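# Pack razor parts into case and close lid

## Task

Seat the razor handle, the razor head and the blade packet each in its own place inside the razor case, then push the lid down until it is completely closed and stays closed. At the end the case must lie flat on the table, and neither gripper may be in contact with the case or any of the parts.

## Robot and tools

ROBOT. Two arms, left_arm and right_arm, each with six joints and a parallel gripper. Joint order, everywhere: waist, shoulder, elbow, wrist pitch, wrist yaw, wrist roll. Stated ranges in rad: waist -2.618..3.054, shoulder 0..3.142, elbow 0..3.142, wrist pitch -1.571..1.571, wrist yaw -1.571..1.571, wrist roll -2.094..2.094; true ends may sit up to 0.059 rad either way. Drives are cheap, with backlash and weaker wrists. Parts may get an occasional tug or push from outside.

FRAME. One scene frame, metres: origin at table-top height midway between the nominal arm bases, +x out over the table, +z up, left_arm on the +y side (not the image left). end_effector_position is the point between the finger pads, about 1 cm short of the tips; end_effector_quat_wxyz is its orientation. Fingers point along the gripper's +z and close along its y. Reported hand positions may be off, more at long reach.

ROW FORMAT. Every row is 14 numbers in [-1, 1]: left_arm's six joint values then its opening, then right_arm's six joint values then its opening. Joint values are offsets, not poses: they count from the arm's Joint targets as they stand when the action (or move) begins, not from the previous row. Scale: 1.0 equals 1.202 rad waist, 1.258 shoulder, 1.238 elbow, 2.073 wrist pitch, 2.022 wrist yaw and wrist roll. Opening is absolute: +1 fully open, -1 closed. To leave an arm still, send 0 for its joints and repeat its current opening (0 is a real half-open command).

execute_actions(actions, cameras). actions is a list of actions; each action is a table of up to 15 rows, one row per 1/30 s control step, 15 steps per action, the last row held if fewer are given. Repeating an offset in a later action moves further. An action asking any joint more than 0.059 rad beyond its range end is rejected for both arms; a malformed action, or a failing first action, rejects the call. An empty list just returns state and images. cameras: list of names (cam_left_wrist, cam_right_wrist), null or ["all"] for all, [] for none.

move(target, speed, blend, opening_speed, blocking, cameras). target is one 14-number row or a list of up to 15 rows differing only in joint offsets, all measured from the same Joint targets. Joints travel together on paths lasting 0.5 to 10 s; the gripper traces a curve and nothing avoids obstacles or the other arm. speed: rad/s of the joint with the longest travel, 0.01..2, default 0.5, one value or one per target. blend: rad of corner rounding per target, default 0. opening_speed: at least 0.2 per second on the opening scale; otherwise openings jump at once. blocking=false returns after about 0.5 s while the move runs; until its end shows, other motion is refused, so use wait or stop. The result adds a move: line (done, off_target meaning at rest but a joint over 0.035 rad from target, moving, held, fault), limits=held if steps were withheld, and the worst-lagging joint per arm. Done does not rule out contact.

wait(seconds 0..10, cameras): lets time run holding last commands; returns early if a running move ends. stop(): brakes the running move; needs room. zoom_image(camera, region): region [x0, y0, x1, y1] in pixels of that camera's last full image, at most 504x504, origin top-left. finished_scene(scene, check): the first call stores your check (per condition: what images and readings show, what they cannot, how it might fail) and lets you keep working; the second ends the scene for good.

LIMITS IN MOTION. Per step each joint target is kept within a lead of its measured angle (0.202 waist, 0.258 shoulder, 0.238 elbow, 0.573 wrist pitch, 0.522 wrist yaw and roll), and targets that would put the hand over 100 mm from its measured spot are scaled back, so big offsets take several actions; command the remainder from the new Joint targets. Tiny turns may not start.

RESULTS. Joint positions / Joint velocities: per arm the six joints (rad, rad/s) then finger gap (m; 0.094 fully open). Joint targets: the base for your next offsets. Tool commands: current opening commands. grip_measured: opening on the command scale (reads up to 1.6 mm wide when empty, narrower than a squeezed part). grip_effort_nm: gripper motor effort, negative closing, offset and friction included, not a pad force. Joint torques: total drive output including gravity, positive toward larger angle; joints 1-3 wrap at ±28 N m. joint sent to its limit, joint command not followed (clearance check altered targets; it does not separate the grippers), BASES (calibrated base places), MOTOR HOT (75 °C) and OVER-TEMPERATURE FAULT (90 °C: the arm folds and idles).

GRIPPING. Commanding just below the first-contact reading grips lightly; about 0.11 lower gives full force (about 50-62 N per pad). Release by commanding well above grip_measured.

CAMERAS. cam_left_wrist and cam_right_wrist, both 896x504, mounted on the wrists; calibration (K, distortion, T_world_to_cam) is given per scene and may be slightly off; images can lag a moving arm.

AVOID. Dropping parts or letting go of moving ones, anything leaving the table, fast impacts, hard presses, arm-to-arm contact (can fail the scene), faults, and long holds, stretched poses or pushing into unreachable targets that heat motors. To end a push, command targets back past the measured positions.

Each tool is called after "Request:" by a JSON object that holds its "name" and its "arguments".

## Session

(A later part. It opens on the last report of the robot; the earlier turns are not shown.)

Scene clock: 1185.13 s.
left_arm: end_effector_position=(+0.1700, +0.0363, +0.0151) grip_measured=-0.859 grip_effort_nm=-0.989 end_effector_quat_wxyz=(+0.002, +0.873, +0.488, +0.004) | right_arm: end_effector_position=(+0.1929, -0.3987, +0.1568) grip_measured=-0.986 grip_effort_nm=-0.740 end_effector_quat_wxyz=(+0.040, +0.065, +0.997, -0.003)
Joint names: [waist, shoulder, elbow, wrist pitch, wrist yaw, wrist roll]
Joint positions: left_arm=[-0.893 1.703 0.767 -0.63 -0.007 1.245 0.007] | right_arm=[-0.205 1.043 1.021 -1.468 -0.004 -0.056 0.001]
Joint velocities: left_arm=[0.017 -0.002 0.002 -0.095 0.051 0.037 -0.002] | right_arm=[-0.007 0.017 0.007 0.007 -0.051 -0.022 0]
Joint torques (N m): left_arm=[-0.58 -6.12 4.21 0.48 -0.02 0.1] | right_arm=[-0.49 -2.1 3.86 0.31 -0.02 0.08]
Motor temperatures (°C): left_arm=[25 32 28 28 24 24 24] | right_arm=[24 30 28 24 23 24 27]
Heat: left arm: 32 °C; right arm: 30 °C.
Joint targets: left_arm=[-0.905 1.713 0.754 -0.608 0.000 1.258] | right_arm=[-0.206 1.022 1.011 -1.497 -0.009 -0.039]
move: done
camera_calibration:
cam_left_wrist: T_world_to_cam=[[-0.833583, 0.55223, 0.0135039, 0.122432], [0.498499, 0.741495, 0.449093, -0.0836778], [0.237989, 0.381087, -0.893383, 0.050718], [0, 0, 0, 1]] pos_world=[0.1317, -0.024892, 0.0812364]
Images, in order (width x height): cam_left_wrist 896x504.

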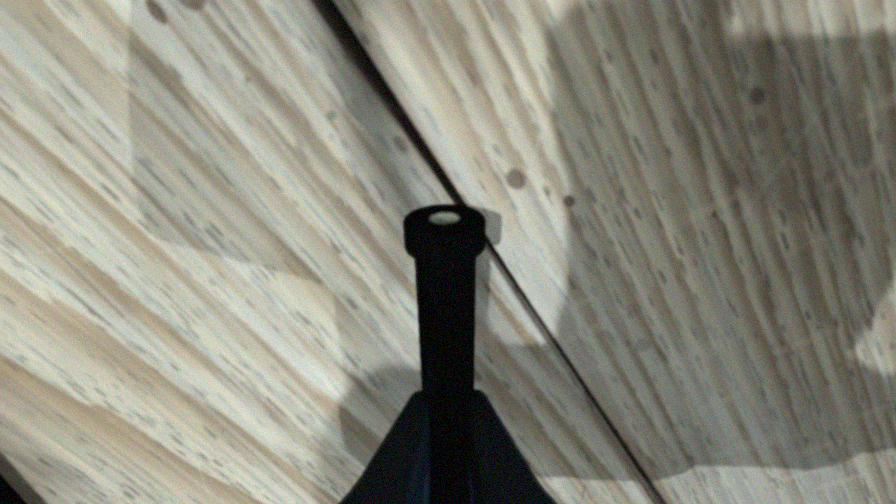

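Request:
{"name": "move", "arguments": {"target": [[0,-0.143,0.153,-0.178,0,0,-1,0,0,0,0,0,0,-1],[0.07,-0.05,0.27,-0.19,0,-1,-1,0,0,0,0,0,0,-1]], "speed": 0.6, "cameras": []}}

Request:
{"name": "move", "arguments": {"target": [[0.073,0.098,0.119,-0.015,0,-0.505,-1,0,0,0,0,0,0,-1]], "cameras": ["cam_left_wrist"]}}

Request:
{"name": "zoom_image", "arguments": {"camera": "cam_left_wrist", "region": [200, 80, 700, 500]}}

Scene clock: 1219.93 s.
left_arm: end_effector_position=(+0.1948, +0.0285, +0.0903) grip_measured=-0.862 grip_effort_nm=-1.038 end_effector_quat_wxyz=(-0.006, +0.033, +0.999, +0.003) | right_arm: end_effector_position=(+0.1929, -0.3987, +0.1568) grip_measured=-0.986 grip_effort_nm=-0.740 end_effector_quat_wxyz=(+0.040, +0.065, +0.997, -0.003)
Joint names: [waist, shoulder, elbow, wrist pitch, wrist yaw, wrist roll]
Joint positions: left_arm=[-0.833 1.643 1.047 -0.987 0.006 -0.751 0.006] | right_arm=[-0.205 1.043 1.021 -1.468 -0.004 -0.056 0.001]
Joint velocities: left_arm=[-0.012 0.007 -0.012 0.022 -0.11 -0.007 0] | right_arm=[-0.007 0.007 -0.002 -0.037 0.037 -0.037 0]
Joint torques (N m): left_arm=[0.39 -6.64 9.5 0.04 -0.07 -0.09] | right_arm=[-0.46 -2.07 3.93 0.3 -0.01 0.08]
Motor temperatures (°C): left_arm=[25 31 29 28 24 24 25] | right_arm=[24 29 28 23 23 24 27]
Heat: left arm: 31 °C; right arm: 29 °C.
Joint targets: left_arm=[-0.821 1.650 1.088 -1.002 0.000 -0.764] | right_arm=[-0.206 1.022 1.011 -1.497 -0.009 -0.039]
move: off_target (left_arm); left_arm: the elbow is farthest, 0.042 rad from its target
No camera images: "cameras" was empty.

Scene clock: 1222.77 s.
left_arm: end_effector_position=(+0.2372, +0.0225, +0.0931) grip_measured=-0.862 grip_effort_nm=-1.038 end_effector_quat_wxyz=(-0.004, -0.497, +0.868, +0.004) | right_arm: end_effector_position=(+0.1929, -0.3987, +0.1568) grip_measured=-0.986 grip_effort_nm=-0.735 end_effector_quat_wxyz=(+0.040, +0.065, +0.997, -0.003)
Joint names: [waist, shoulder, elbow, wrist pitch, wrist yaw, wrist roll]
Joint positions: left_arm=[-0.745 1.763 1.195 -1.013 0.006 -1.771 0.006] | right_arm=[-0.205 1.043 1.021 -1.468 -0.004 -0.056 0.001]
Joint velocities: left_arm=[-0.007 -0.002 -0.007 0.007 0.037 0.051 0.001] | right_arm=[0.012 -0.007 0.007 -0.051 -0.037 0.037 -0.001]
Joint torques (N m): left_arm=[0.43 -7.73 9.54 -0.03 -0.04 -0.05] | right_arm=[-0.47 -2.1 3.89 0.3 -0.02 0.08]
Motor temperatures (°C): left_arm=[25 31 29 28 24 24 25] | right_arm=[24 29 28 23 23 24 27]
Heat: left arm: 31 °C; right arm: 29 °C.
Joint targets: left_arm=[-0.733 1.773 1.235 -1.033 0.000 -1.785] | right_arm=[-0.206 1.022 1.011 -1.497 -0.009 -0.039]
move: off_target (left_arm); left_arm: the elbow is farthest, 0.040 rad from its target
camera_calibration:
cam_left_wrist: T_world_to_cam=[[0.845272, -0.534233, 0.0105293, -0.188455], [-0.481553, -0.753086, 0.448294, 0.124185], [-0.231564, -0.384001, -0.893824, 0.238288], [0, 0, 0, 1]] pos_world=[0.274276, 0.0843464, 0.1593]
Images, in order (width x height): cam_left_wrist 896x504.

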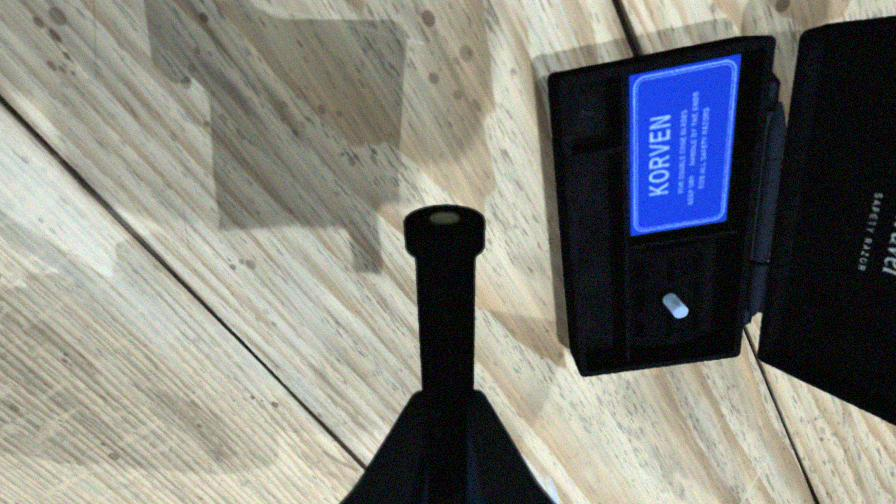

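Scaled by 1.008 from the camera's 896x504 image, which has a finer 1280x720 frame.

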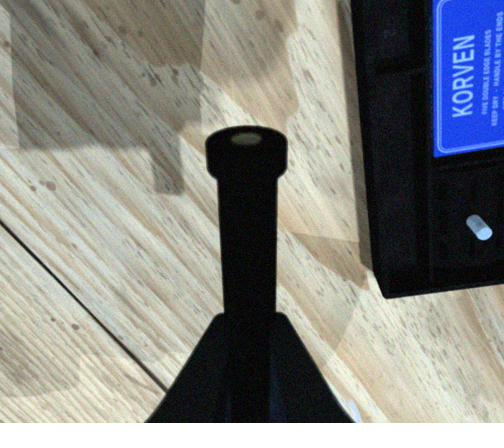

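Request:
{"name": "zoom_image", "arguments": {"camera": "cam_left_wrist", "region": [530, 20, 780, 390]}}

Scaled by 1.362 from the camera's 896x504 image, which has a finer 1280x720 frame.

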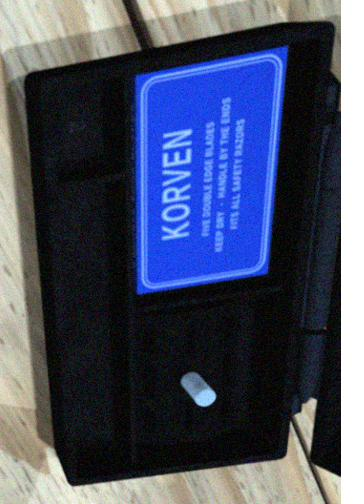

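Request:
{"name": "move", "arguments": {"target": [[0.042,0.175,0.122,0.059,0,-0.052,-1,0,0,0,0,0,0,-1]], "speed": 0.3, "cameras": ["cam_left_wrist"]}}

Request:
{"name": "zoom_image", "arguments": {"camera": "cam_left_wrist", "region": [330, 0, 720, 400]}}

Scene clock: 1273.73 s.
left_arm: end_effector_position=(+0.2896, +0.0029, +0.0591) grip_measured=-0.862 grip_effort_nm=-1.043 end_effector_quat_wxyz=(-0.002, -0.566, +0.824, -0.003) | right_arm: end_effector_position=(+0.1929, -0.3987, +0.1568) grip_measured=-0.986 grip_effort_nm=-0.740 end_effector_quat_wxyz=(+0.040, +0.065, +0.997, -0.003)
Joint names: [waist, shoulder, elbow, wrist pitch, wrist yaw, wrist roll]
Joint positions: left_arm=[-0.688 1.984 1.346 -0.929 0.006 -1.876 0.006] | right_arm=[-0.205 1.043 1.021 -1.468 -0.004 -0.056 0.001]
Joint velocities: left_arm=[0.012 -0.002 -0.012 -0.037 0.037 -0.022 0.001] | right_arm=[-0.012 -0.012 0.002 -0.066 -0.051 0.051 0]
Joint torques (N m): left_arm=[0.43 -9.87 9.37 0.45 -0.04 -0.05] | right_arm=[-0.44 -2.06 3.88 0.3 -0.02 0.08]
Motor temperatures (°C): left_arm=[25 31 30 27 24 24 26] | right_arm=[24 28 28 23 23 24 27]
Heat: left arm: 31 °C; right arm: 28 °C.
Joint targets: left_arm=[-0.683 1.993 1.386 -0.911 0.000 -1.890] | right_arm=[-0.206 1.022 1.011 -1.497 -0.009 -0.039]
move: off_target (left_arm); left_arm: the elbow is farthest, 0.040 rad from its target
camera_calibration:
cam_left_wrist: T_world_to_cam=[[0.920422, -0.390221, 0.0234737, -0.265797], [-0.358189, -0.817767, 0.450508, 0.114275], [-0.156602, -0.423066, -0.892464, 0.190872], [0, 0, 0, 1]] pos_world=[0.315468, 0.0704824, 0.125103]
Images, in order (width x height): cam_left_wrist 896x504.

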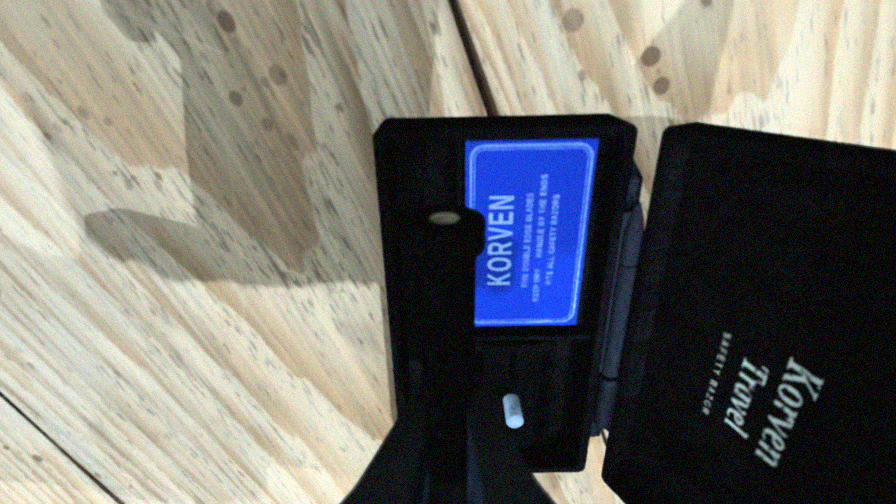

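Scaled by 1.260 from the camera's 896x504 image, which has a finer 1280x720 frame.

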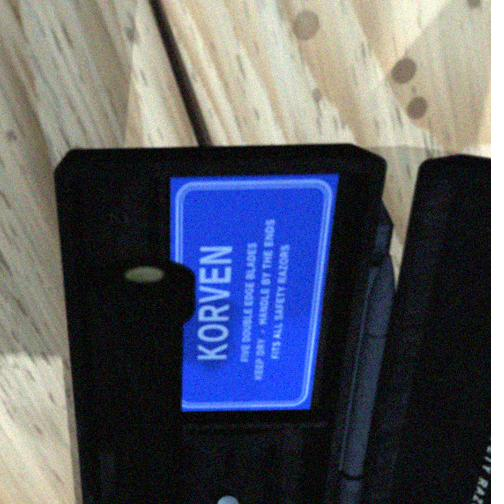

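Request:
{"name": "move", "arguments": {"target": [[-0.004,0.024,-0.098,0.046,0,0.012,-1,0,0,0,0,0,0,-1]], "speed": 0.15, "cameras": ["cam_left_wrist"]}}

Request:
{"name": "zoom_image", "arguments": {"camera": "cam_left_wrist", "region": [330, 50, 720, 450]}}

Scene clock: 1294.53 s.
left_arm: end_effector_position=(+0.2872, +0.0049, +0.0348) grip_measured=-0.862 grip_effort_nm=-1.033 end_effector_quat_wxyz=(-0.002, -0.567, +0.824, -0.004) | right_arm: end_effector_position=(+0.1929, -0.3987, +0.1568) grip_measured=-0.986 grip_effort_nm=-0.735 end_effector_quat_wxyz=(+0.040, +0.065, +0.997, -0.003)
Joint names: [waist, shoulder, elbow, wrist pitch, wrist yaw, wrist roll]
Joint positions: left_arm=[-0.688 2.011 1.28 -0.834 0.006 -1.878 0.006] | right_arm=[-0.205 1.043 1.021 -1.468 -0.004 -0.056 0.001]
Joint velocities: left_arm=[0.017 -0.017 -0.002 -0.037 0.037 -0.022 0] | right_arm=[0.007 0.002 -0.012 0.051 -0.007 -0.051 0.001]
Joint torques (N m): left_arm=[0.01 -9.72 4.55 0.45 -0.01 0.11] | right_arm=[-0.46 -2.06 3.89 0.3 -0.02 0.07]
Motor temperatures (°C): left_arm=[25 32 30 27 24 24 26] | right_arm=[24 28 28 23 23 24 27]
Heat: left arm: 32 °C; right arm: 28 °C.
Joint targets: left_arm=[-0.687 2.023 1.265 -0.816 0.000 -1.866] | right_arm=[-0.206 1.022 1.011 -1.497 -0.009 -0.039]
move: done
camera_calibration:
cam_left_wrist: T_world_to_cam=[[0.920991, -0.388786, 0.0249403, -0.262434], [-0.35747, -0.817885, 0.450866, 0.12573], [-0.154892, -0.424158, -0.892243, 0.16912], [0, 0, 0, 1]] pos_world=[0.312839, 0.0725359, 0.100754]
Images, in order (width x height): cam_left_wrist 896x504.

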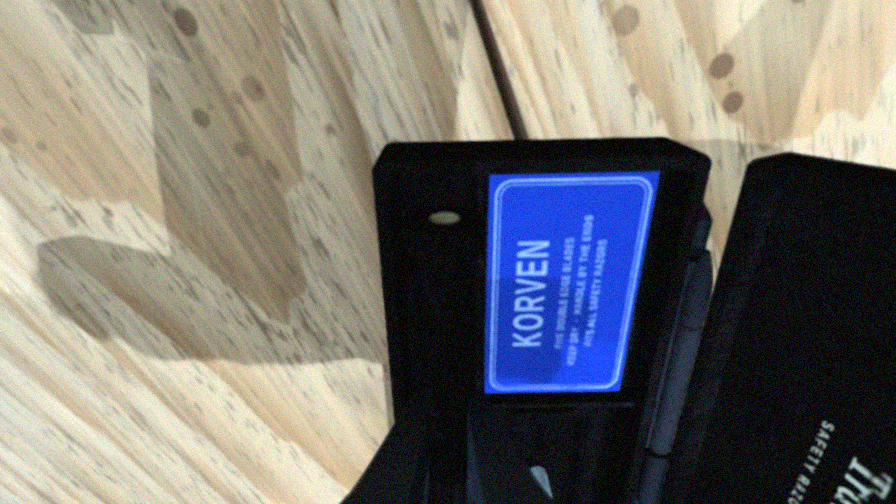

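Scaled by 1.260 from the camera's 896x504 image, which has a finer 1280x720 frame.

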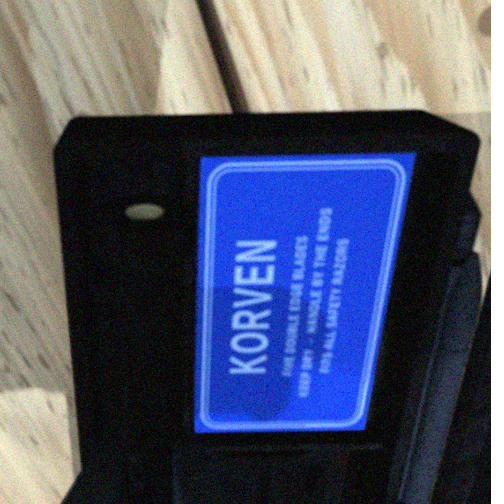

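Request:
{"name": "move", "arguments": {"target": [[-0.011,-0.009,-0.012,0.003,0,0.009,-1,0,0,0,0,0,0,-1]], "speed": 0.15, "cameras": ["cam_left_wrist"]}}

Request:
{"name": "zoom_image", "arguments": {"camera": "cam_left_wrist", "region": [330, 50, 720, 450]}}

Scene clock: 1322.07 s.
left_arm: end_effector_position=(+0.2844, +0.0071, +0.0317) grip_measured=-0.862 grip_effort_nm=-1.033 end_effector_quat_wxyz=(-0.003, -0.560, +0.829, +0.000) | right_arm: end_effector_position=(+0.1929, -0.3987, +0.1568) grip_measured=-0.986 grip_effort_nm=-0.745 end_effector_quat_wxyz=(+0.040, +0.065, +0.997, -0.003)
Joint names: [waist, shoulder, elbow, wrist pitch, wrist yaw, wrist roll]
Joint positions: left_arm=[-0.688 2.011 1.266 -0.827 0.006 -1.861 0.006] | right_arm=[-0.205 1.043 1.021 -1.468 -0.004 -0.056 0.001]
Joint velocities: left_arm=[0.017 -0.002 0.002 0.037 0.007 -0.037 0] | right_arm=[-0.007 0.002 -0.002 0.037 -0.022 0.066 -0.001]
Joint torques (N m): left_arm=[-0.58 -10.62 4.36 0.44 -0.02 0.11] | right_arm=[-0.44 -2.1 3.95 0.3 -0.02 0.07]
Motor temperatures (°C): left_arm=[25 33 29 27 24 24 26] | right_arm=[24 28 28 23 23 24 27]
Heat: left arm: 33 °C; right arm: 28 °C.
Joint targets: left_arm=[-0.701 2.012 1.250 -0.809 0.000 -1.848] | right_arm=[-0.206 1.022 1.011 -1.497 -0.009 -0.039]
move: done
camera_calibration:
cam_left_wrist: T_world_to_cam=[[0.914424, -0.404372, 0.017639, -0.256711], [-0.368581, -0.813895, 0.449135, 0.131119], [-0.167262, -0.417202, -0.89329, 0.170402], [0, 0, 0, 1]] pos_world=[0.311572, 0.0740021, 0.097856]
Images, in order (width x height): cam_left_wrist 896x504.

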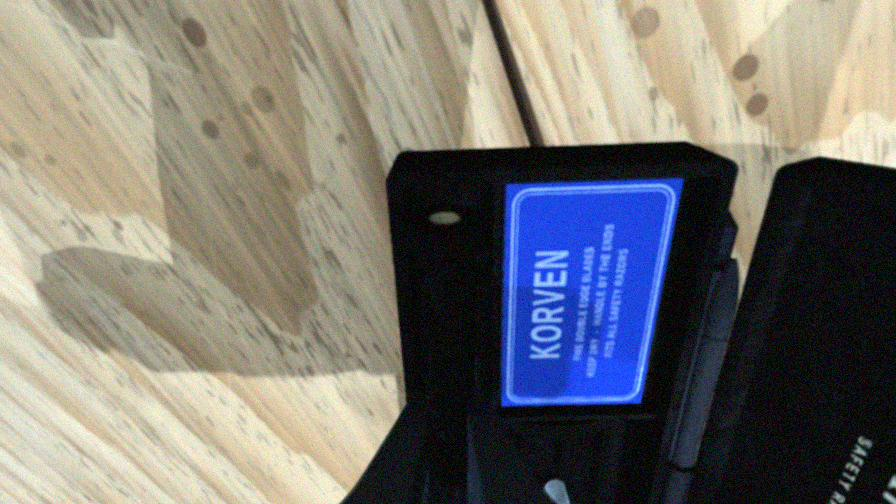

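Scaled by 1.260 from the camera's 896x504 image, which has a finer 1280x720 frame.

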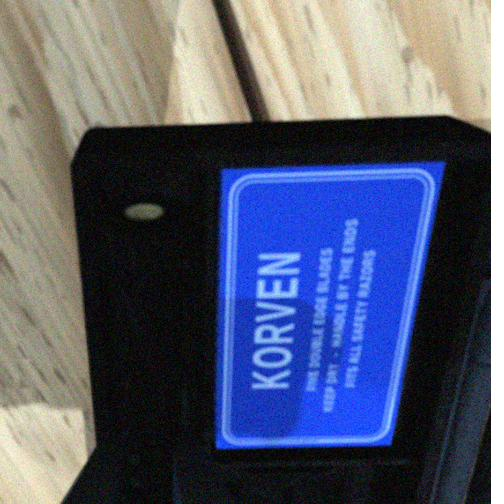

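Request:
{"name": "move", "arguments": {"target": [[-0.012,0,0,0,0,-0.006,-1,0,0,0,0,0,0,-1],[-0.012,0.028,-0.016,0.022,0,-0.006,-1,0,0,0,0,0,0,-1]], "speed": 0.1, "cameras": ["cam_left_wrist"]}}

Request:
{"name": "zoom_image", "arguments": {"camera": "cam_left_wrist", "region": [330, 50, 720, 450]}}

Scene clock: 1335.40 s.
left_arm: end_effector_position=(+0.2800, -0.0012, +0.0297) grip_measured=-0.862 grip_effort_nm=-1.038 end_effector_quat_wxyz=(-0.001, -0.549, +0.836, -0.006) | right_arm: end_effector_position=(+0.1929, -0.3987, +0.1568) grip_measured=-0.986 grip_effort_nm=-0.740 end_effector_quat_wxyz=(+0.040, +0.065, +0.997, -0.003)
Joint names: [waist, shoulder, elbow, wrist pitch, wrist yaw, wrist roll]
Joint positions: left_arm=[-0.715 2.011 1.257 -0.806 0.006 -1.861 0.006] | right_arm=[-0.205 1.043 1.021 -1.468 -0.004 -0.056 0.001]
Joint velocities: left_arm=[0.002 -0.017 -0.007 0.022 -0.066 0.022 0] | right_arm=[-0.012 0.002 -0.007 -0.037 0.051 0.037 0]
Joint torques (N m): left_arm=[-0.47 -7.77 3.6 0.75 -0.04 -0.03] | right_arm=[-0.47 -2.13 3.89 0.31 -0.02 0.08]
Motor temperatures (°C): left_arm=[25 33 29 27 24 24 26] | right_arm=[24 28 28 23 23 24 27]
Heat: left arm: 33 °C; right arm: 28 °C.
Joint targets: left_arm=[-0.715 2.047 1.231 -0.764 0.000 -1.860] | right_arm=[-0.206 1.022 1.011 -1.497 -0.009 -0.039]
move: off_target (left_arm); left_arm: the wrist pitch is farthest, 0.043 rad from its target
camera_calibration:
cam_left_wrist: T_world_to_cam=[[0.903348, -0.427892, 0.0295054, -0.253348], [-0.393909, -0.800451, 0.451791, 0.130653], [-0.1697, -0.419747, -0.891636, 0.165019], [0, 0, 0, 1]] pos_world=[0.308331, 0.0654422, 0.0955842]
Images, in order (width x height): cam_left_wrist 896x504.

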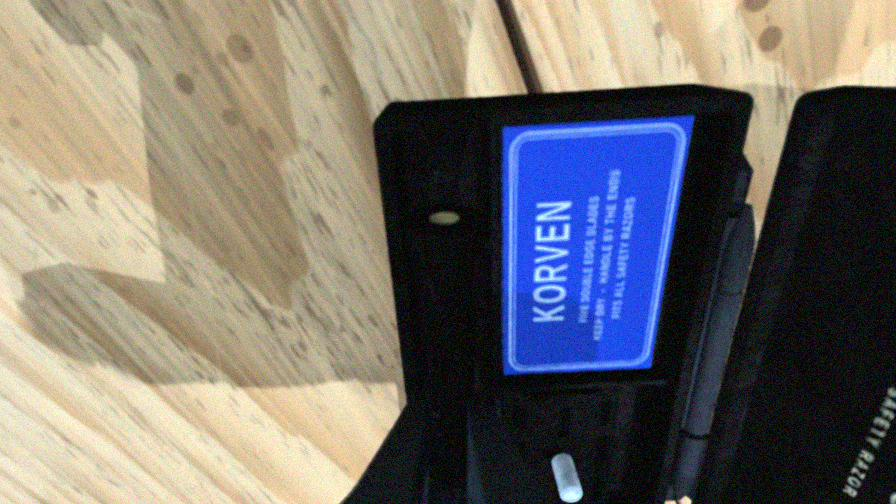

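Scaled by 1.260 from the camera's 896x504 image, which has a finer 1280x720 frame.

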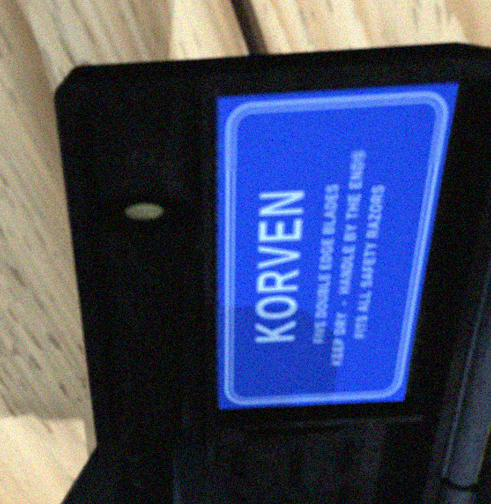

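Request:
{"name": "move", "arguments": {"target": [[0,-0.036,0.06,-0.022,0,0,-1,0,0,0,0,0,0,-1],[0.023,-0.036,0.06,-0.022,0,-0.01,-1,0,0,0,0,0,0,-1]], "speed": 0.15, "cameras": ["cam_left_wrist"]}}

Request:
{"name": "zoom_image", "arguments": {"camera": "cam_left_wrist", "region": [330, 50, 720, 450]}}

Scene clock: 1349.60 s.
left_arm: end_effector_position=(+0.2899, +0.0048, +0.0316) grip_measured=-0.862 grip_effort_nm=-1.033 end_effector_quat_wxyz=(+0.000, -0.564, +0.826, -0.010) | right_arm: end_effector_position=(+0.1929, -0.3987, +0.1568) grip_measured=-0.986 grip_effort_nm=-0.740 end_effector_quat_wxyz=(+0.040, +0.065, +0.997, -0.003)
Joint names: [waist, shoulder, elbow, wrist pitch, wrist yaw, wrist roll]
Joint positions: left_arm=[-0.684 2.013 1.267 -0.806 0.006 -1.867 0.006] | right_arm=[-0.205 1.043 1.021 -1.468 -0.004 -0.056 0.001]
Joint velocities: left_arm=[0.002 -0.017 -0.007 -0.095 -0.022 -0.022 -0.001] | right_arm=[0.002 0.002 -0.007 0.022 -0.007 -0.007 0]
Joint torques (N m): left_arm=[0.31 -11.4 8.88 0.26 -0.02 -0.02] | right_arm=[-0.46 -2.1 3.89 0.3 -0.01 0.07]
Motor temperatures (°C): left_arm=[25 33 29 27 24 24 26] | right_arm=[24 27 28 23 23 24 27]
Heat: left arm: 33 °C; right arm: 28 °C.
Joint targets: left_arm=[-0.687 2.002 1.305 -0.809 0.000 -1.880] | right_arm=[-0.206 1.022 1.011 -1.497 -0.009 -0.039]
move: off_target (left_arm); left_arm: the elbow is farthest, 0.038 rad from its target
camera_calibration:
cam_left_wrist: T_world_to_cam=[[0.918242, -0.394159, 0.0383387, -0.264451], [-0.367421, -0.811811, 0.453834, 0.130862], [-0.147759, -0.430816, -0.890261, 0.164575], [0, 0, 0, 1]] pos_world=[0.315228, 0.0729011, 0.0972642]
Images, in order (width x height): cam_left_wrist 896x504.

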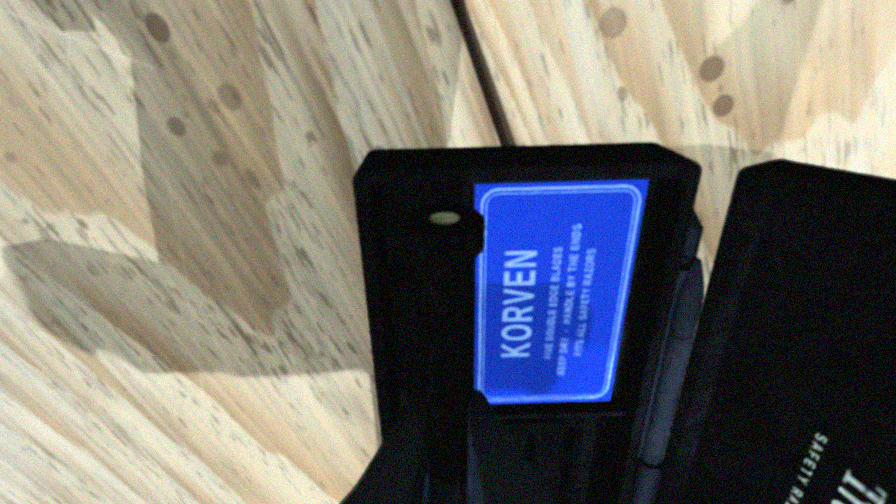

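Scaled by 1.260 from the camera's 896x504 image, which has a finer 1280x720 frame.

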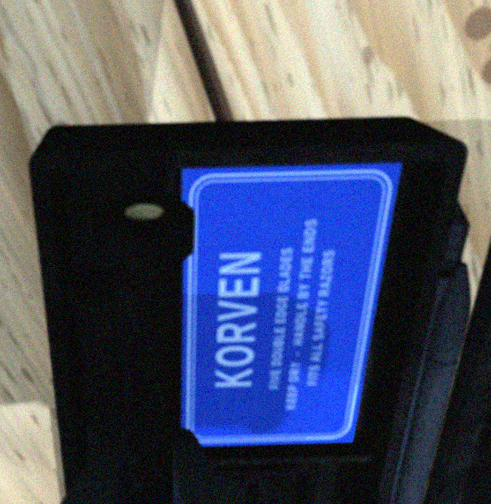

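Request:
{"name": "move", "arguments": {"target": [[-0.0145,-0.0215,-0.0525,-0.0125,0,0,-1,0,0,0,0,0,0,-1]], "speed": 0.15, "cameras": ["cam_left_wrist"]}}

Request:
{"name": "zoom_image", "arguments": {"camera": "cam_left_wrist", "region": [330, 50, 720, 450]}}

Scene clock: 1360.90 s.
left_arm: end_effector_position=(+0.2832, +0.0053, +0.0302) grip_measured=-0.862 grip_effort_nm=-1.038 end_effector_quat_wxyz=(-0.002, -0.562, +0.827, -0.003) | right_arm: end_effector_position=(+0.1929, -0.3987, +0.1568) grip_measured=-0.986 grip_effort_nm=-0.740 end_effector_quat_wxyz=(+0.040, +0.065, +0.997, -0.003)
Joint names: [waist, shoulder, elbow, wrist pitch, wrist yaw, wrist roll]
Joint positions: left_arm=[-0.695 2.01 1.257 -0.814 0.006 -1.872 0.006] | right_arm=[-0.205 1.043 1.021 -1.468 -0.004 -0.056 0.001]
Joint velocities: left_arm=[0.002 0.002 0.007 -0.037 0.022 0.037 0] | right_arm=[-0.012 0.007 0.002 0.051 -0.154 -0.066 -0.001]
Joint torques (N m): left_arm=[-0.46 -13.44 4.33 0.03 -0.03 -0.08] | right_arm=[-0.47 -2.1 3.89 0.3 -0.02 0.08]
Motor temperatures (°C): left_arm=[25 33 29 27 24 24 26] | right_arm=[24 27 28 23 23 24 27]
Heat: left arm: 33 °C; right arm: 28 °C.
Joint targets: left_arm=[-0.705 1.975 1.240 -0.835 0.000 -1.880] | right_arm=[-0.206 1.022 1.011 -1.497 -0.009 -0.039]
move: done
camera_calibration:
cam_left_wrist: T_world_to_cam=[[0.916178, -0.400082, 0.0235035, -0.257034], [-0.366964, -0.813873, 0.450497, 0.12938], [-0.161107, -0.421361, -0.892468, 0.166342], [0, 0, 0, 1]] pos_world=[0.309765, 0.0725542, 0.096211]
Images, in order (width x height): cam_left_wrist 896x504.

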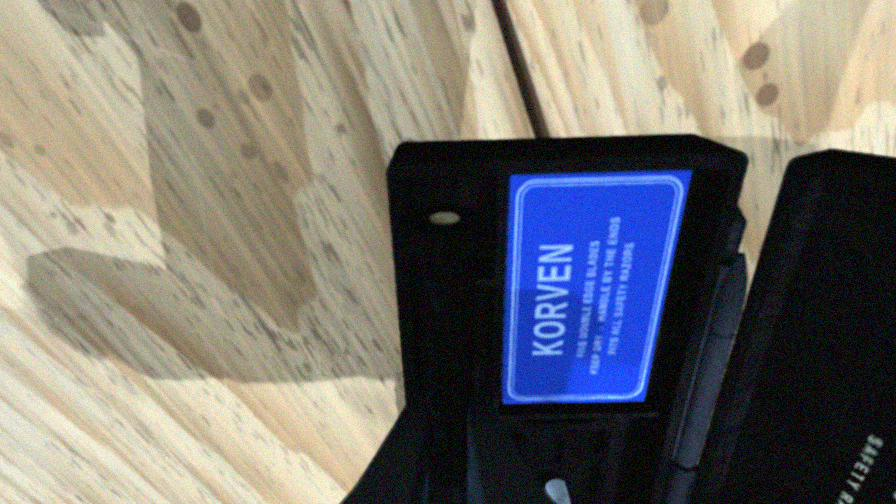

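Scaled by 1.260 from the camera's 896x504 image, which has a finer 1280x720 frame.

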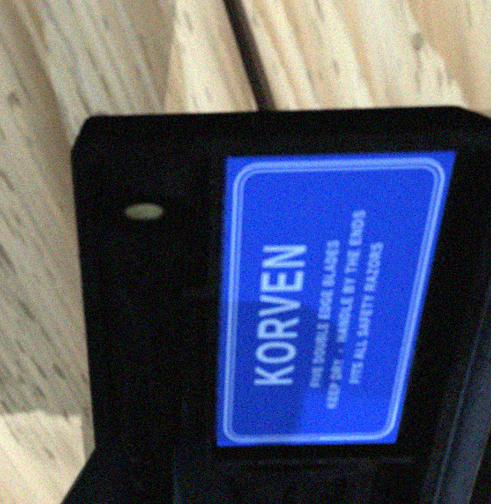

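Request:
{"name": "move", "arguments": {"target": [[0,0.027,0,0.006,0,0,-1,0,0,0,0,0,0,-1],[0,0.053,-0.017,0.0435,0,0,-1,0,0,0,0,0,0,-1]], "speed": 0.08, "cameras": ["cam_left_wrist"]}}

Request:
{"name": "zoom_image", "arguments": {"camera": "cam_left_wrist", "region": [330, 50, 720, 450]}}

Scene clock: 1372.07 s.
left_arm: end_effector_position=(+0.2827, +0.0056, +0.0292) grip_measured=-0.862 grip_effort_nm=-1.028 end_effector_quat_wxyz=(-0.002, -0.562, +0.827, -0.003) | right_arm: end_effector_position=(+0.1929, -0.3987, +0.1568) grip_measured=-0.986 grip_effort_nm=-0.735 end_effector_quat_wxyz=(+0.040, +0.065, +0.997, -0.003)
Joint names: [waist, shoulder, elbow, wrist pitch, wrist yaw, wrist roll]
Joint positions: left_arm=[-0.695 2.01 1.252 -0.809 0.006 -1.872 0.006] | right_arm=[-0.205 1.043 1.021 -1.468 -0.004 -0.056 0.001]
Joint velocities: left_arm=[-0.007 0.002 0.002 -0.022 -0.007 -0.037 -0.001] | right_arm=[-0.007 0.012 0.002 -0.007 -0.007 0.022 0]
Joint torques (N m): left_arm=[-0.46 -7.99 3.08 1.02 -0.01 -0.04] | right_arm=[-0.46 -2.13 3.89 0.3 -0.03 0.07]
Motor temperatures (°C): left_arm=[25 34 29 27 24 24 26] | right_arm=[24 27 28 23 23 24 27]
Heat: left arm: 34 °C; right arm: 28 °C.
Joint targets: left_arm=[-0.705 2.042 1.219 -0.745 0.000 -1.880] | right_arm=[-0.206 1.022 1.011 -1.497 -0.009 -0.039]
move: off_target (left_arm); left_arm: the wrist pitch is farthest, 0.064 rad from its target
camera_calibration:
cam_left_wrist: T_world_to_cam=[[0.916178, -0.400082, 0.0235035, -0.256459], [-0.366964, -0.813873, 0.450497, 0.129964], [-0.161107, -0.421361, -0.892468, 0.16552], [0, 0, 0, 1]] pos_world=[0.30932, 0.0729134, 0.0952008]
Images, in order (width x height): cam_left_wrist 896x504.

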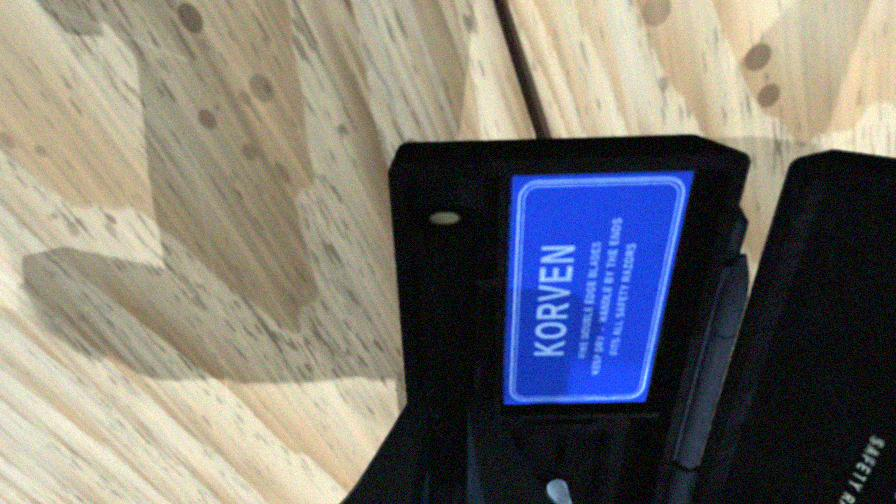

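Scaled by 1.260 from the camera's 896x504 image, which has a finer 1280x720 frame.

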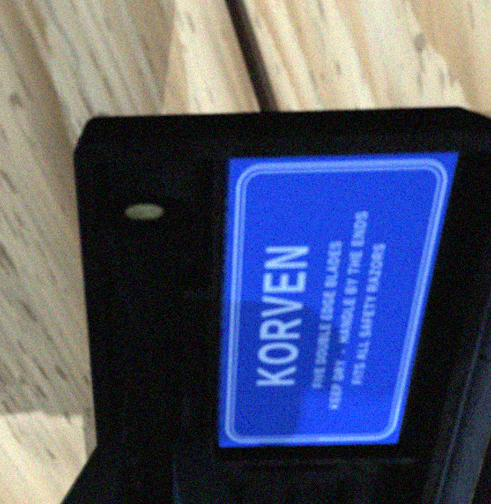

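Request:
{"name": "move", "arguments": {"target": [[0,-0.04,0.055,-0.035,0,0,-1,0,0,0,0,0,0,-1],[0,-0.2,-0.1,-0.03,0,0,-1,0,0,0,0,0,0,-1]], "speed": 0.2, "cameras": ["cam_left_wrist"]}}

Request:
{"name": "zoom_image", "arguments": {"camera": "cam_left_wrist", "region": [460, 60, 680, 300]}}

Scene clock: 1391.57 s.
left_arm: end_effector_position=(+0.2604, +0.0237, +0.0572) grip_measured=-0.862 grip_effort_nm=-1.038 end_effector_quat_wxyz=(+0.005, -0.565, +0.825, -0.026) | right_arm: end_effector_position=(+0.1929, -0.3987, +0.1568) grip_measured=-0.986 grip_effort_nm=-0.740 end_effector_quat_wxyz=(+0.040, +0.065, +0.997, -0.003)
Joint names: [waist, shoulder, elbow, wrist pitch, wrist yaw, wrist roll]
Joint positions: left_arm=[-0.695 1.821 1.113 -0.809 0.006 -1.88 0.006] | right_arm=[-0.205 1.043 1.021 -1.468 -0.004 -0.056 0.001]
Joint velocities: left_arm=[-0.012 0.017 0.007 -0.007 0.051 0.022 0.001] | right_arm=[-0.002 -0.012 -0.002 0.022 -0.051 -0.037 0.001]
Joint torques (N m): left_arm=[-0.51 -11.52 4.48 0.41 -0.04 -0.03] | right_arm=[-0.47 -2.13 3.86 0.31 -0.02 0.08]
Motor temperatures (°C): left_arm=[25 32 28 27 24 24 26] | right_arm=[24 27 28 23 23 24 27]
Heat: left arm: 32 °C; right arm: 28 °C.
Joint targets: left_arm=[-0.705 1.790 1.095 -0.807 0.000 -1.880] | right_arm=[-0.206 1.022 1.011 -1.497 -0.009 -0.039]
move: done
camera_calibration:
cam_left_wrist: T_world_to_cam=[[0.917424, -0.391592, 0.0706351, -0.232613], [-0.378105, -0.802603, 0.461373, 0.12583], [-0.123978, -0.449982, -0.88439, 0.185109], [0, 0, 0, 1]] pos_world=[0.283931, 0.0931975, 0.122085]
Images, in order (width x height): cam_left_wrist 896x504.

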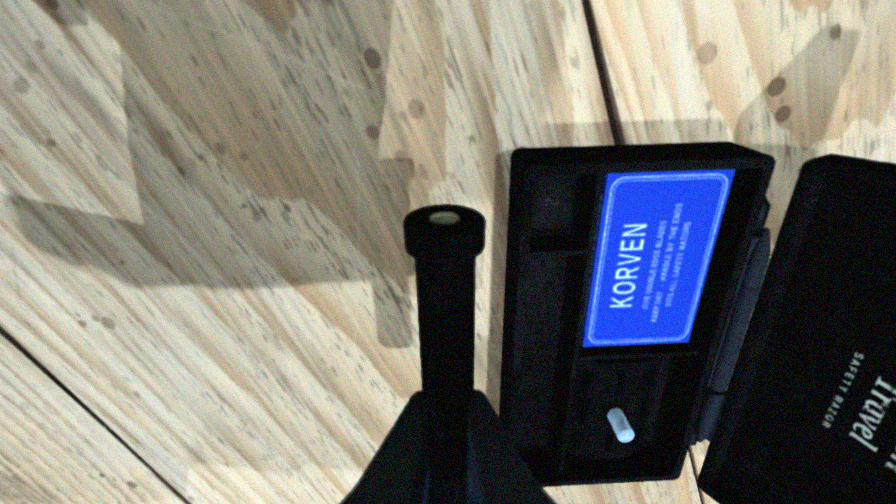

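Scaled by 2.100 from the camera's 896x504 image, which has a finer 1280x720 frame.

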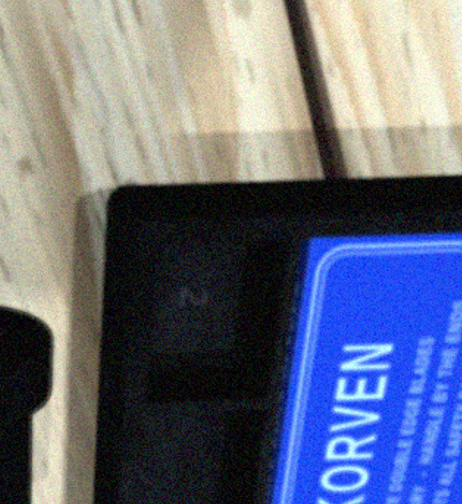

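Request:
{"name": "move", "arguments": {"target": [[-0.0145,0.195,0.206,-0.028,0,-0.009,-1,0,0,0,0,0,0,-1]], "speed": 0.3, "cameras": ["cam_left_wrist"]}}

Request:
{"name": "zoom_image", "arguments": {"camera": "cam_left_wrist", "region": [330, 50, 720, 450]}}

Scene clock: 1423.23 s.
left_arm: end_effector_position=(+0.2880, -0.0058, +0.0375) grip_measured=-0.862 grip_effort_nm=-1.048 end_effector_quat_wxyz=(-0.001, -0.562, +0.827, -0.008) | right_arm: end_effector_position=(+0.1929, -0.3987, +0.1568) grip_measured=-0.986 grip_effort_nm=-0.735 end_effector_quat_wxyz=(+0.040, +0.065, +0.997, -0.003)
Joint names: [waist, shoulder, elbow, wrist pitch, wrist yaw, wrist roll]
Joint positions: left_arm=[-0.71 2.024 1.31 -0.843 0.006 -1.889 0.006] | right_arm=[-0.205 1.043 1.021 -1.468 -0.004 -0.056 0.001]
Joint velocities: left_arm=[0.017 0.002 -0.002 -0.081 -0.066 -0.037 0] | right_arm=[-0.027 -0.007 -0.012 0.081 0.066 -0.022 0]
Joint torques (N m): left_arm=[-0.51 -9.81 9.09 0.04 -0.02 -0.05] | right_arm=[-0.51 -2.11 3.92 0.3 -0.02 0.07]
Motor temperatures (°C): left_arm=[25 35 28 27 24 24 26] | right_arm=[24 27 28 23 23 24 27]
Heat: left arm: 35 °C; right arm: 28 °C.
Joint targets: left_arm=[-0.722 2.035 1.350 -0.865 0.000 -1.898] | right_arm=[-0.206 1.022 1.011 -1.497 -0.009 -0.039]
move: off_target (left_arm); left_arm: the elbow is farthest, 0.040 rad from its target
camera_calibration:
cam_left_wrist: T_world_to_cam=[[0.916558, -0.39848, 0.0336966, -0.266508], [-0.36939, -0.811332, 0.453091, 0.119475], [-0.153209, -0.427731, -0.890827, 0.166617], [0, 0, 0, 1]] pos_world=[0.31393, 0.0620028, 0.103274]
Images, in order (width x height): cam_left_wrist 896x504.

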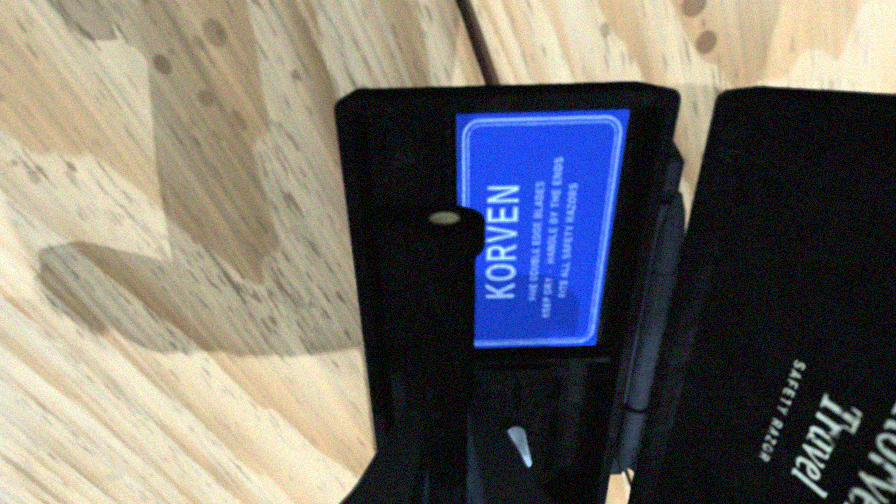

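Scaled by 1.260 from the camera's 896x504 image, which has a finer 1280x720 frame.

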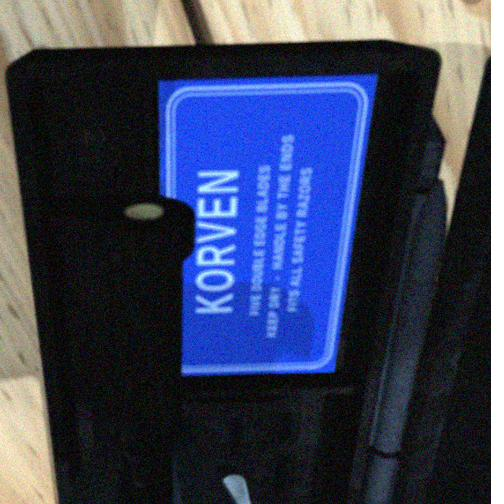

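Request:
{"name": "move", "arguments": {"target": [[-0.0125,-0.04,-0.063,0.022,0,-0.008,-1,0,0,0,0,0,0,-1]], "speed": 0.15, "cameras": ["cam_left_wrist"]}}

Request:
{"name": "zoom_image", "arguments": {"camera": "cam_left_wrist", "region": [330, 50, 720, 450]}}

Scene clock: 1460.37 s.
left_arm: end_effector_position=(+0.2791, -0.0055, +0.0323) grip_measured=-0.862 grip_effort_nm=-1.033 end_effector_quat_wxyz=(-0.003, -0.561, +0.828, +0.000) | right_arm: end_effector_position=(+0.1929, -0.3987, +0.1568) grip_measured=-0.986 grip_effort_nm=-0.740 end_effector_quat_wxyz=(+0.040, +0.065, +0.997, -0.003)
Joint names: [waist, shoulder, elbow, wrist pitch, wrist yaw, wrist roll]
Joint positions: left_arm=[-0.725 2.024 1.287 -0.837 0.006 -1.901 0.006] | right_arm=[-0.205 1.043 1.021 -1.468 -0.004 -0.056 0.001]
Joint velocities: left_arm=[0.017 -0.017 0.007 -0.051 -0.066 -0.007 -0.001] | right_arm=[0.007 0.017 0.002 0.066 -0.007 0.022 0]
Joint torques (N m): left_arm=[-0.58 -13.94 4.56 0.41 -0.02 -0.07] | right_arm=[-0.49 -2.11 3.86 0.31 -0.01 0.06]
Motor temperatures (°C): left_arm=[25 33 31 26 24 24 26] | right_arm=[24 27 28 23 23 24 27]
Heat: left arm: 33 °C; right arm: 28 °C.
Joint targets: left_arm=[-0.737 1.985 1.272 -0.820 0.000 -1.915] | right_arm=[-0.206 1.022 1.011 -1.497 -0.009 -0.039]
move: off_target (left_arm); left_arm: the shoulder is farthest, 0.039 rad from its target
camera_calibration:
cam_left_wrist: T_world_to_cam=[[0.915662, -0.401569, 0.0174474, -0.257384], [-0.366028, -0.815112, 0.449016, 0.117915], [-0.16609, -0.417534, -0.893353, 0.164502], [0, 0, 0, 1]] pos_world=[0.306159, 0.0614418, 0.0985037]
Images, in order (width x height): cam_left_wrist 896x504.

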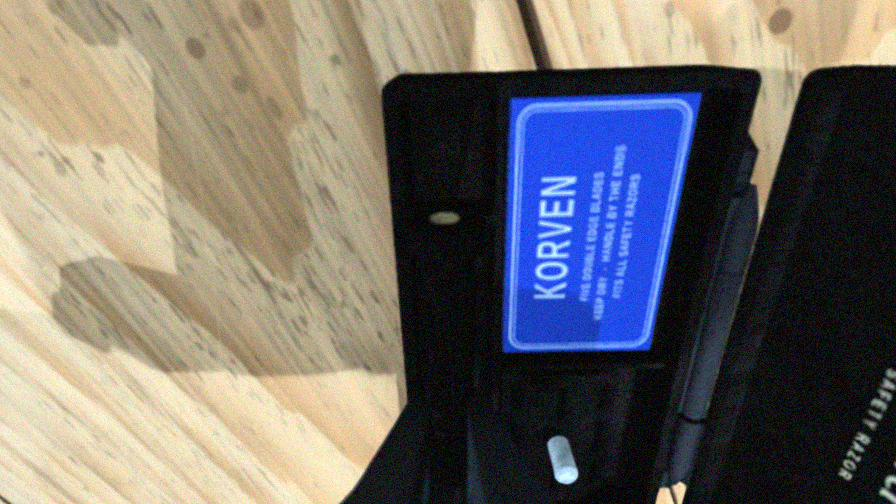

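Scaled by 1.260 from the camera's 896x504 image, which has a finer 1280x720 frame.

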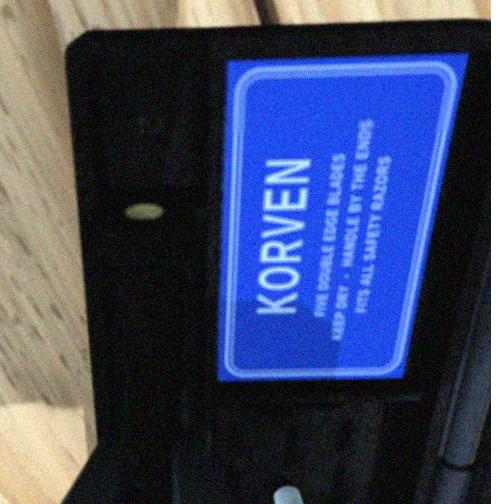

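Request:
{"name": "move", "arguments": {"target": [[0,0.033,0,0,0,0,-1,0,0,0,0,0,0,-1],[0,0.055,-0.015,0.031,0,0,-1,0,0,0,0,0,0,-1]], "speed": 0.08, "cameras": ["cam_left_wrist"]}}

Scene clock: 1497.93 s.
left_arm: end_effector_position=(+0.2825, -0.0084, +0.0275) grip_measured=-0.862 grip_effort_nm=-1.033 end_effector_quat_wxyz=(+0.000, -0.567, +0.824, -0.011) | right_arm: end_effector_position=(+0.1929, -0.3987, +0.1568) grip_measured=-0.986 grip_effort_nm=-0.740 end_effector_quat_wxyz=(+0.040, +0.065, +0.997, -0.003)
Joint names: [waist, shoulder, elbow, wrist pitch, wrist yaw, wrist roll]
Joint positions: left_arm=[-0.725 2.028 1.272 -0.794 0.006 -1.915 0.006] | right_arm=[-0.205 1.043 1.021 -1.468 -0.004 -0.056 0.001]
Joint velocities: left_arm=[-0.007 -0.007 -0.007 -0.051 0.022 -0.037 0] | right_arm=[-0.022 0.002 -0.002 0.022 0.007 -0.007 -0.001]
Joint torques (N m): left_arm=[-0.53 -8.8 4.29 0.7 -0.03 -0.05] | right_arm=[-0.44 -2.13 3.92 0.31 -0.01 0.08]
Motor temperatures (°C): left_arm=[25 36 29 26 24 24 27] | right_arm=[24 26 27 23 23 24 27]
Heat: left arm: 36 °C; right arm: 27 °C.
Joint targets: left_arm=[-0.737 2.054 1.253 -0.756 0.000 -1.915] | right_arm=[-0.206 1.022 1.011 -1.497 -0.009 -0.039]
move: off_target (left_arm); left_arm: the wrist pitch is farthest, 0.038 rad from its target
camera_calibration:
cam_left_wrist: T_world_to_cam=[[0.920625, -0.388466, 0.0392829, -0.263373], [-0.36261, -0.813341, 0.454962, 0.117885], [-0.144787, -0.433094, -0.889644, 0.153251], [0, 0, 0, 1]] pos_world=[0.307403, 0.0599409, 0.0930516]
Images, in order (width x height): cam_left_wrist 896x504.

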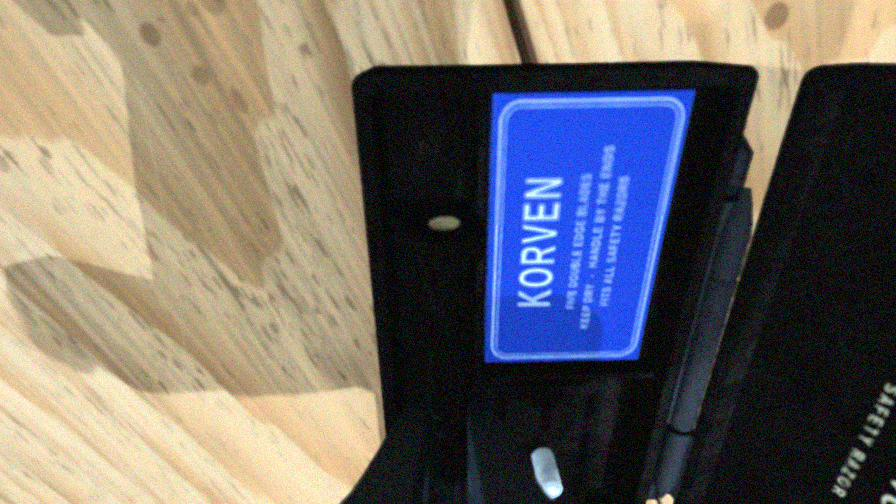

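Request:
{"name": "move", "arguments": {"target": [[0,0.008,-0.018,0.002,0,0,-1,0,0,0,0,0,0,-1]], "speed": 0.08, "cameras": ["cam_left_wrist"]}}

Request:
{"name": "zoom_image", "arguments": {"camera": "cam_left_wrist", "region": [320, 150, 570, 300]}}

Scene clock: 1512.57 s.
left_arm: end_effector_position=(+0.2819, -0.0079, +0.0259) grip_measured=-0.862 grip_effort_nm=-1.033 end_effector_quat_wxyz=(+0.006, -0.565, +0.825, -0.009) | right_arm: end_effector_position=(+0.1929, -0.3987, +0.1568) grip_measured=-0.986 grip_effort_nm=-0.735 end_effector_quat_wxyz=(+0.040, +0.065, +0.997, -0.003)
Joint names: [waist, shoulder, elbow, wrist pitch, wrist yaw, wrist roll]
Joint positions: left_arm=[-0.731 2.03 1.267 -0.789 -0.007 -1.916 0.006] | right_arm=[-0.205 1.043 1.021 -1.468 -0.004 -0.056 0.001]
Joint velocities: left_arm=[-0.002 -0.007 -0.002 0.066 0.007 -0.051 0] | right_arm=[0.007 -0.002 -0.007 0.051 -0.007 -0.022 0]
Joint torques (N m): left_arm=[-0.43 -8.03 2.82 0.71 -0.04 -0.04] | right_arm=[-0.47 -2.09 3.9 0.3 -0.03 0.09]
Motor temperatures (°C): left_arm=[25 34 29 26 24 24 27] | right_arm=[24 26 27 23 23 24 27]
Heat: left arm: 34 °C; right arm: 27 °C.
Joint targets: left_arm=[-0.737 2.064 1.231 -0.751 0.000 -1.915] | right_arm=[-0.206 1.022 1.011 -1.497 -0.009 -0.039]
move: off_target (left_arm); left_arm: the elbow is farthest, 0.037 rad from its target
camera_calibration:
cam_left_wrist: T_world_to_cam=[[0.918648, -0.392884, 0.041569, -0.262101], [-0.369234, -0.816361, 0.444097, 0.120884], [-0.140543, -0.423317, -0.895014, 0.151035], [0, 0, 0, 1]] pos_world=[0.306641, 0.0596455, 0.0923896]
Images, in order (width x height): cam_left_wrist 896x504.

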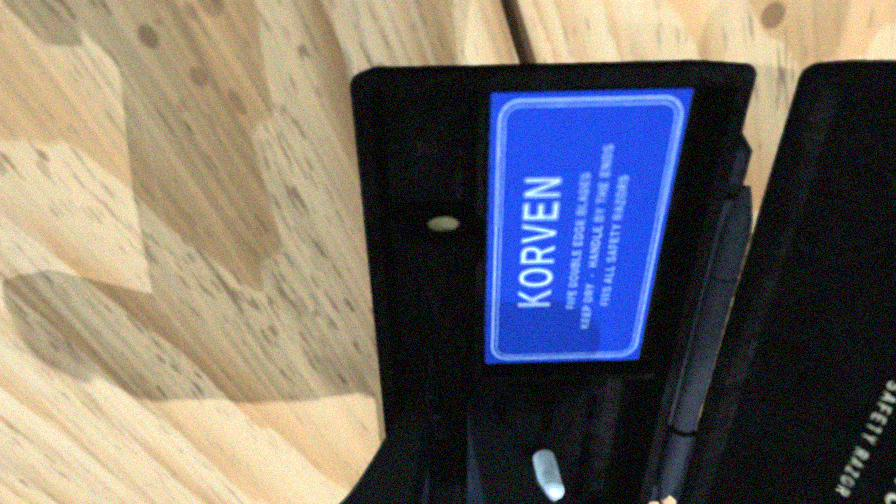

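Scaled by 2.016 from the camera's 896x504 image, which has a finer 1280x720 frame.

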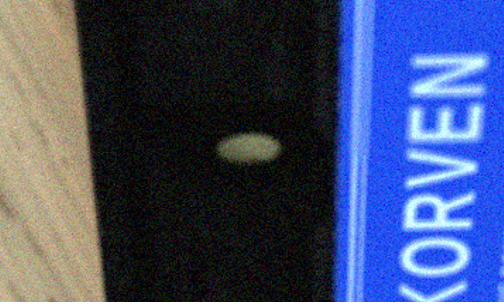

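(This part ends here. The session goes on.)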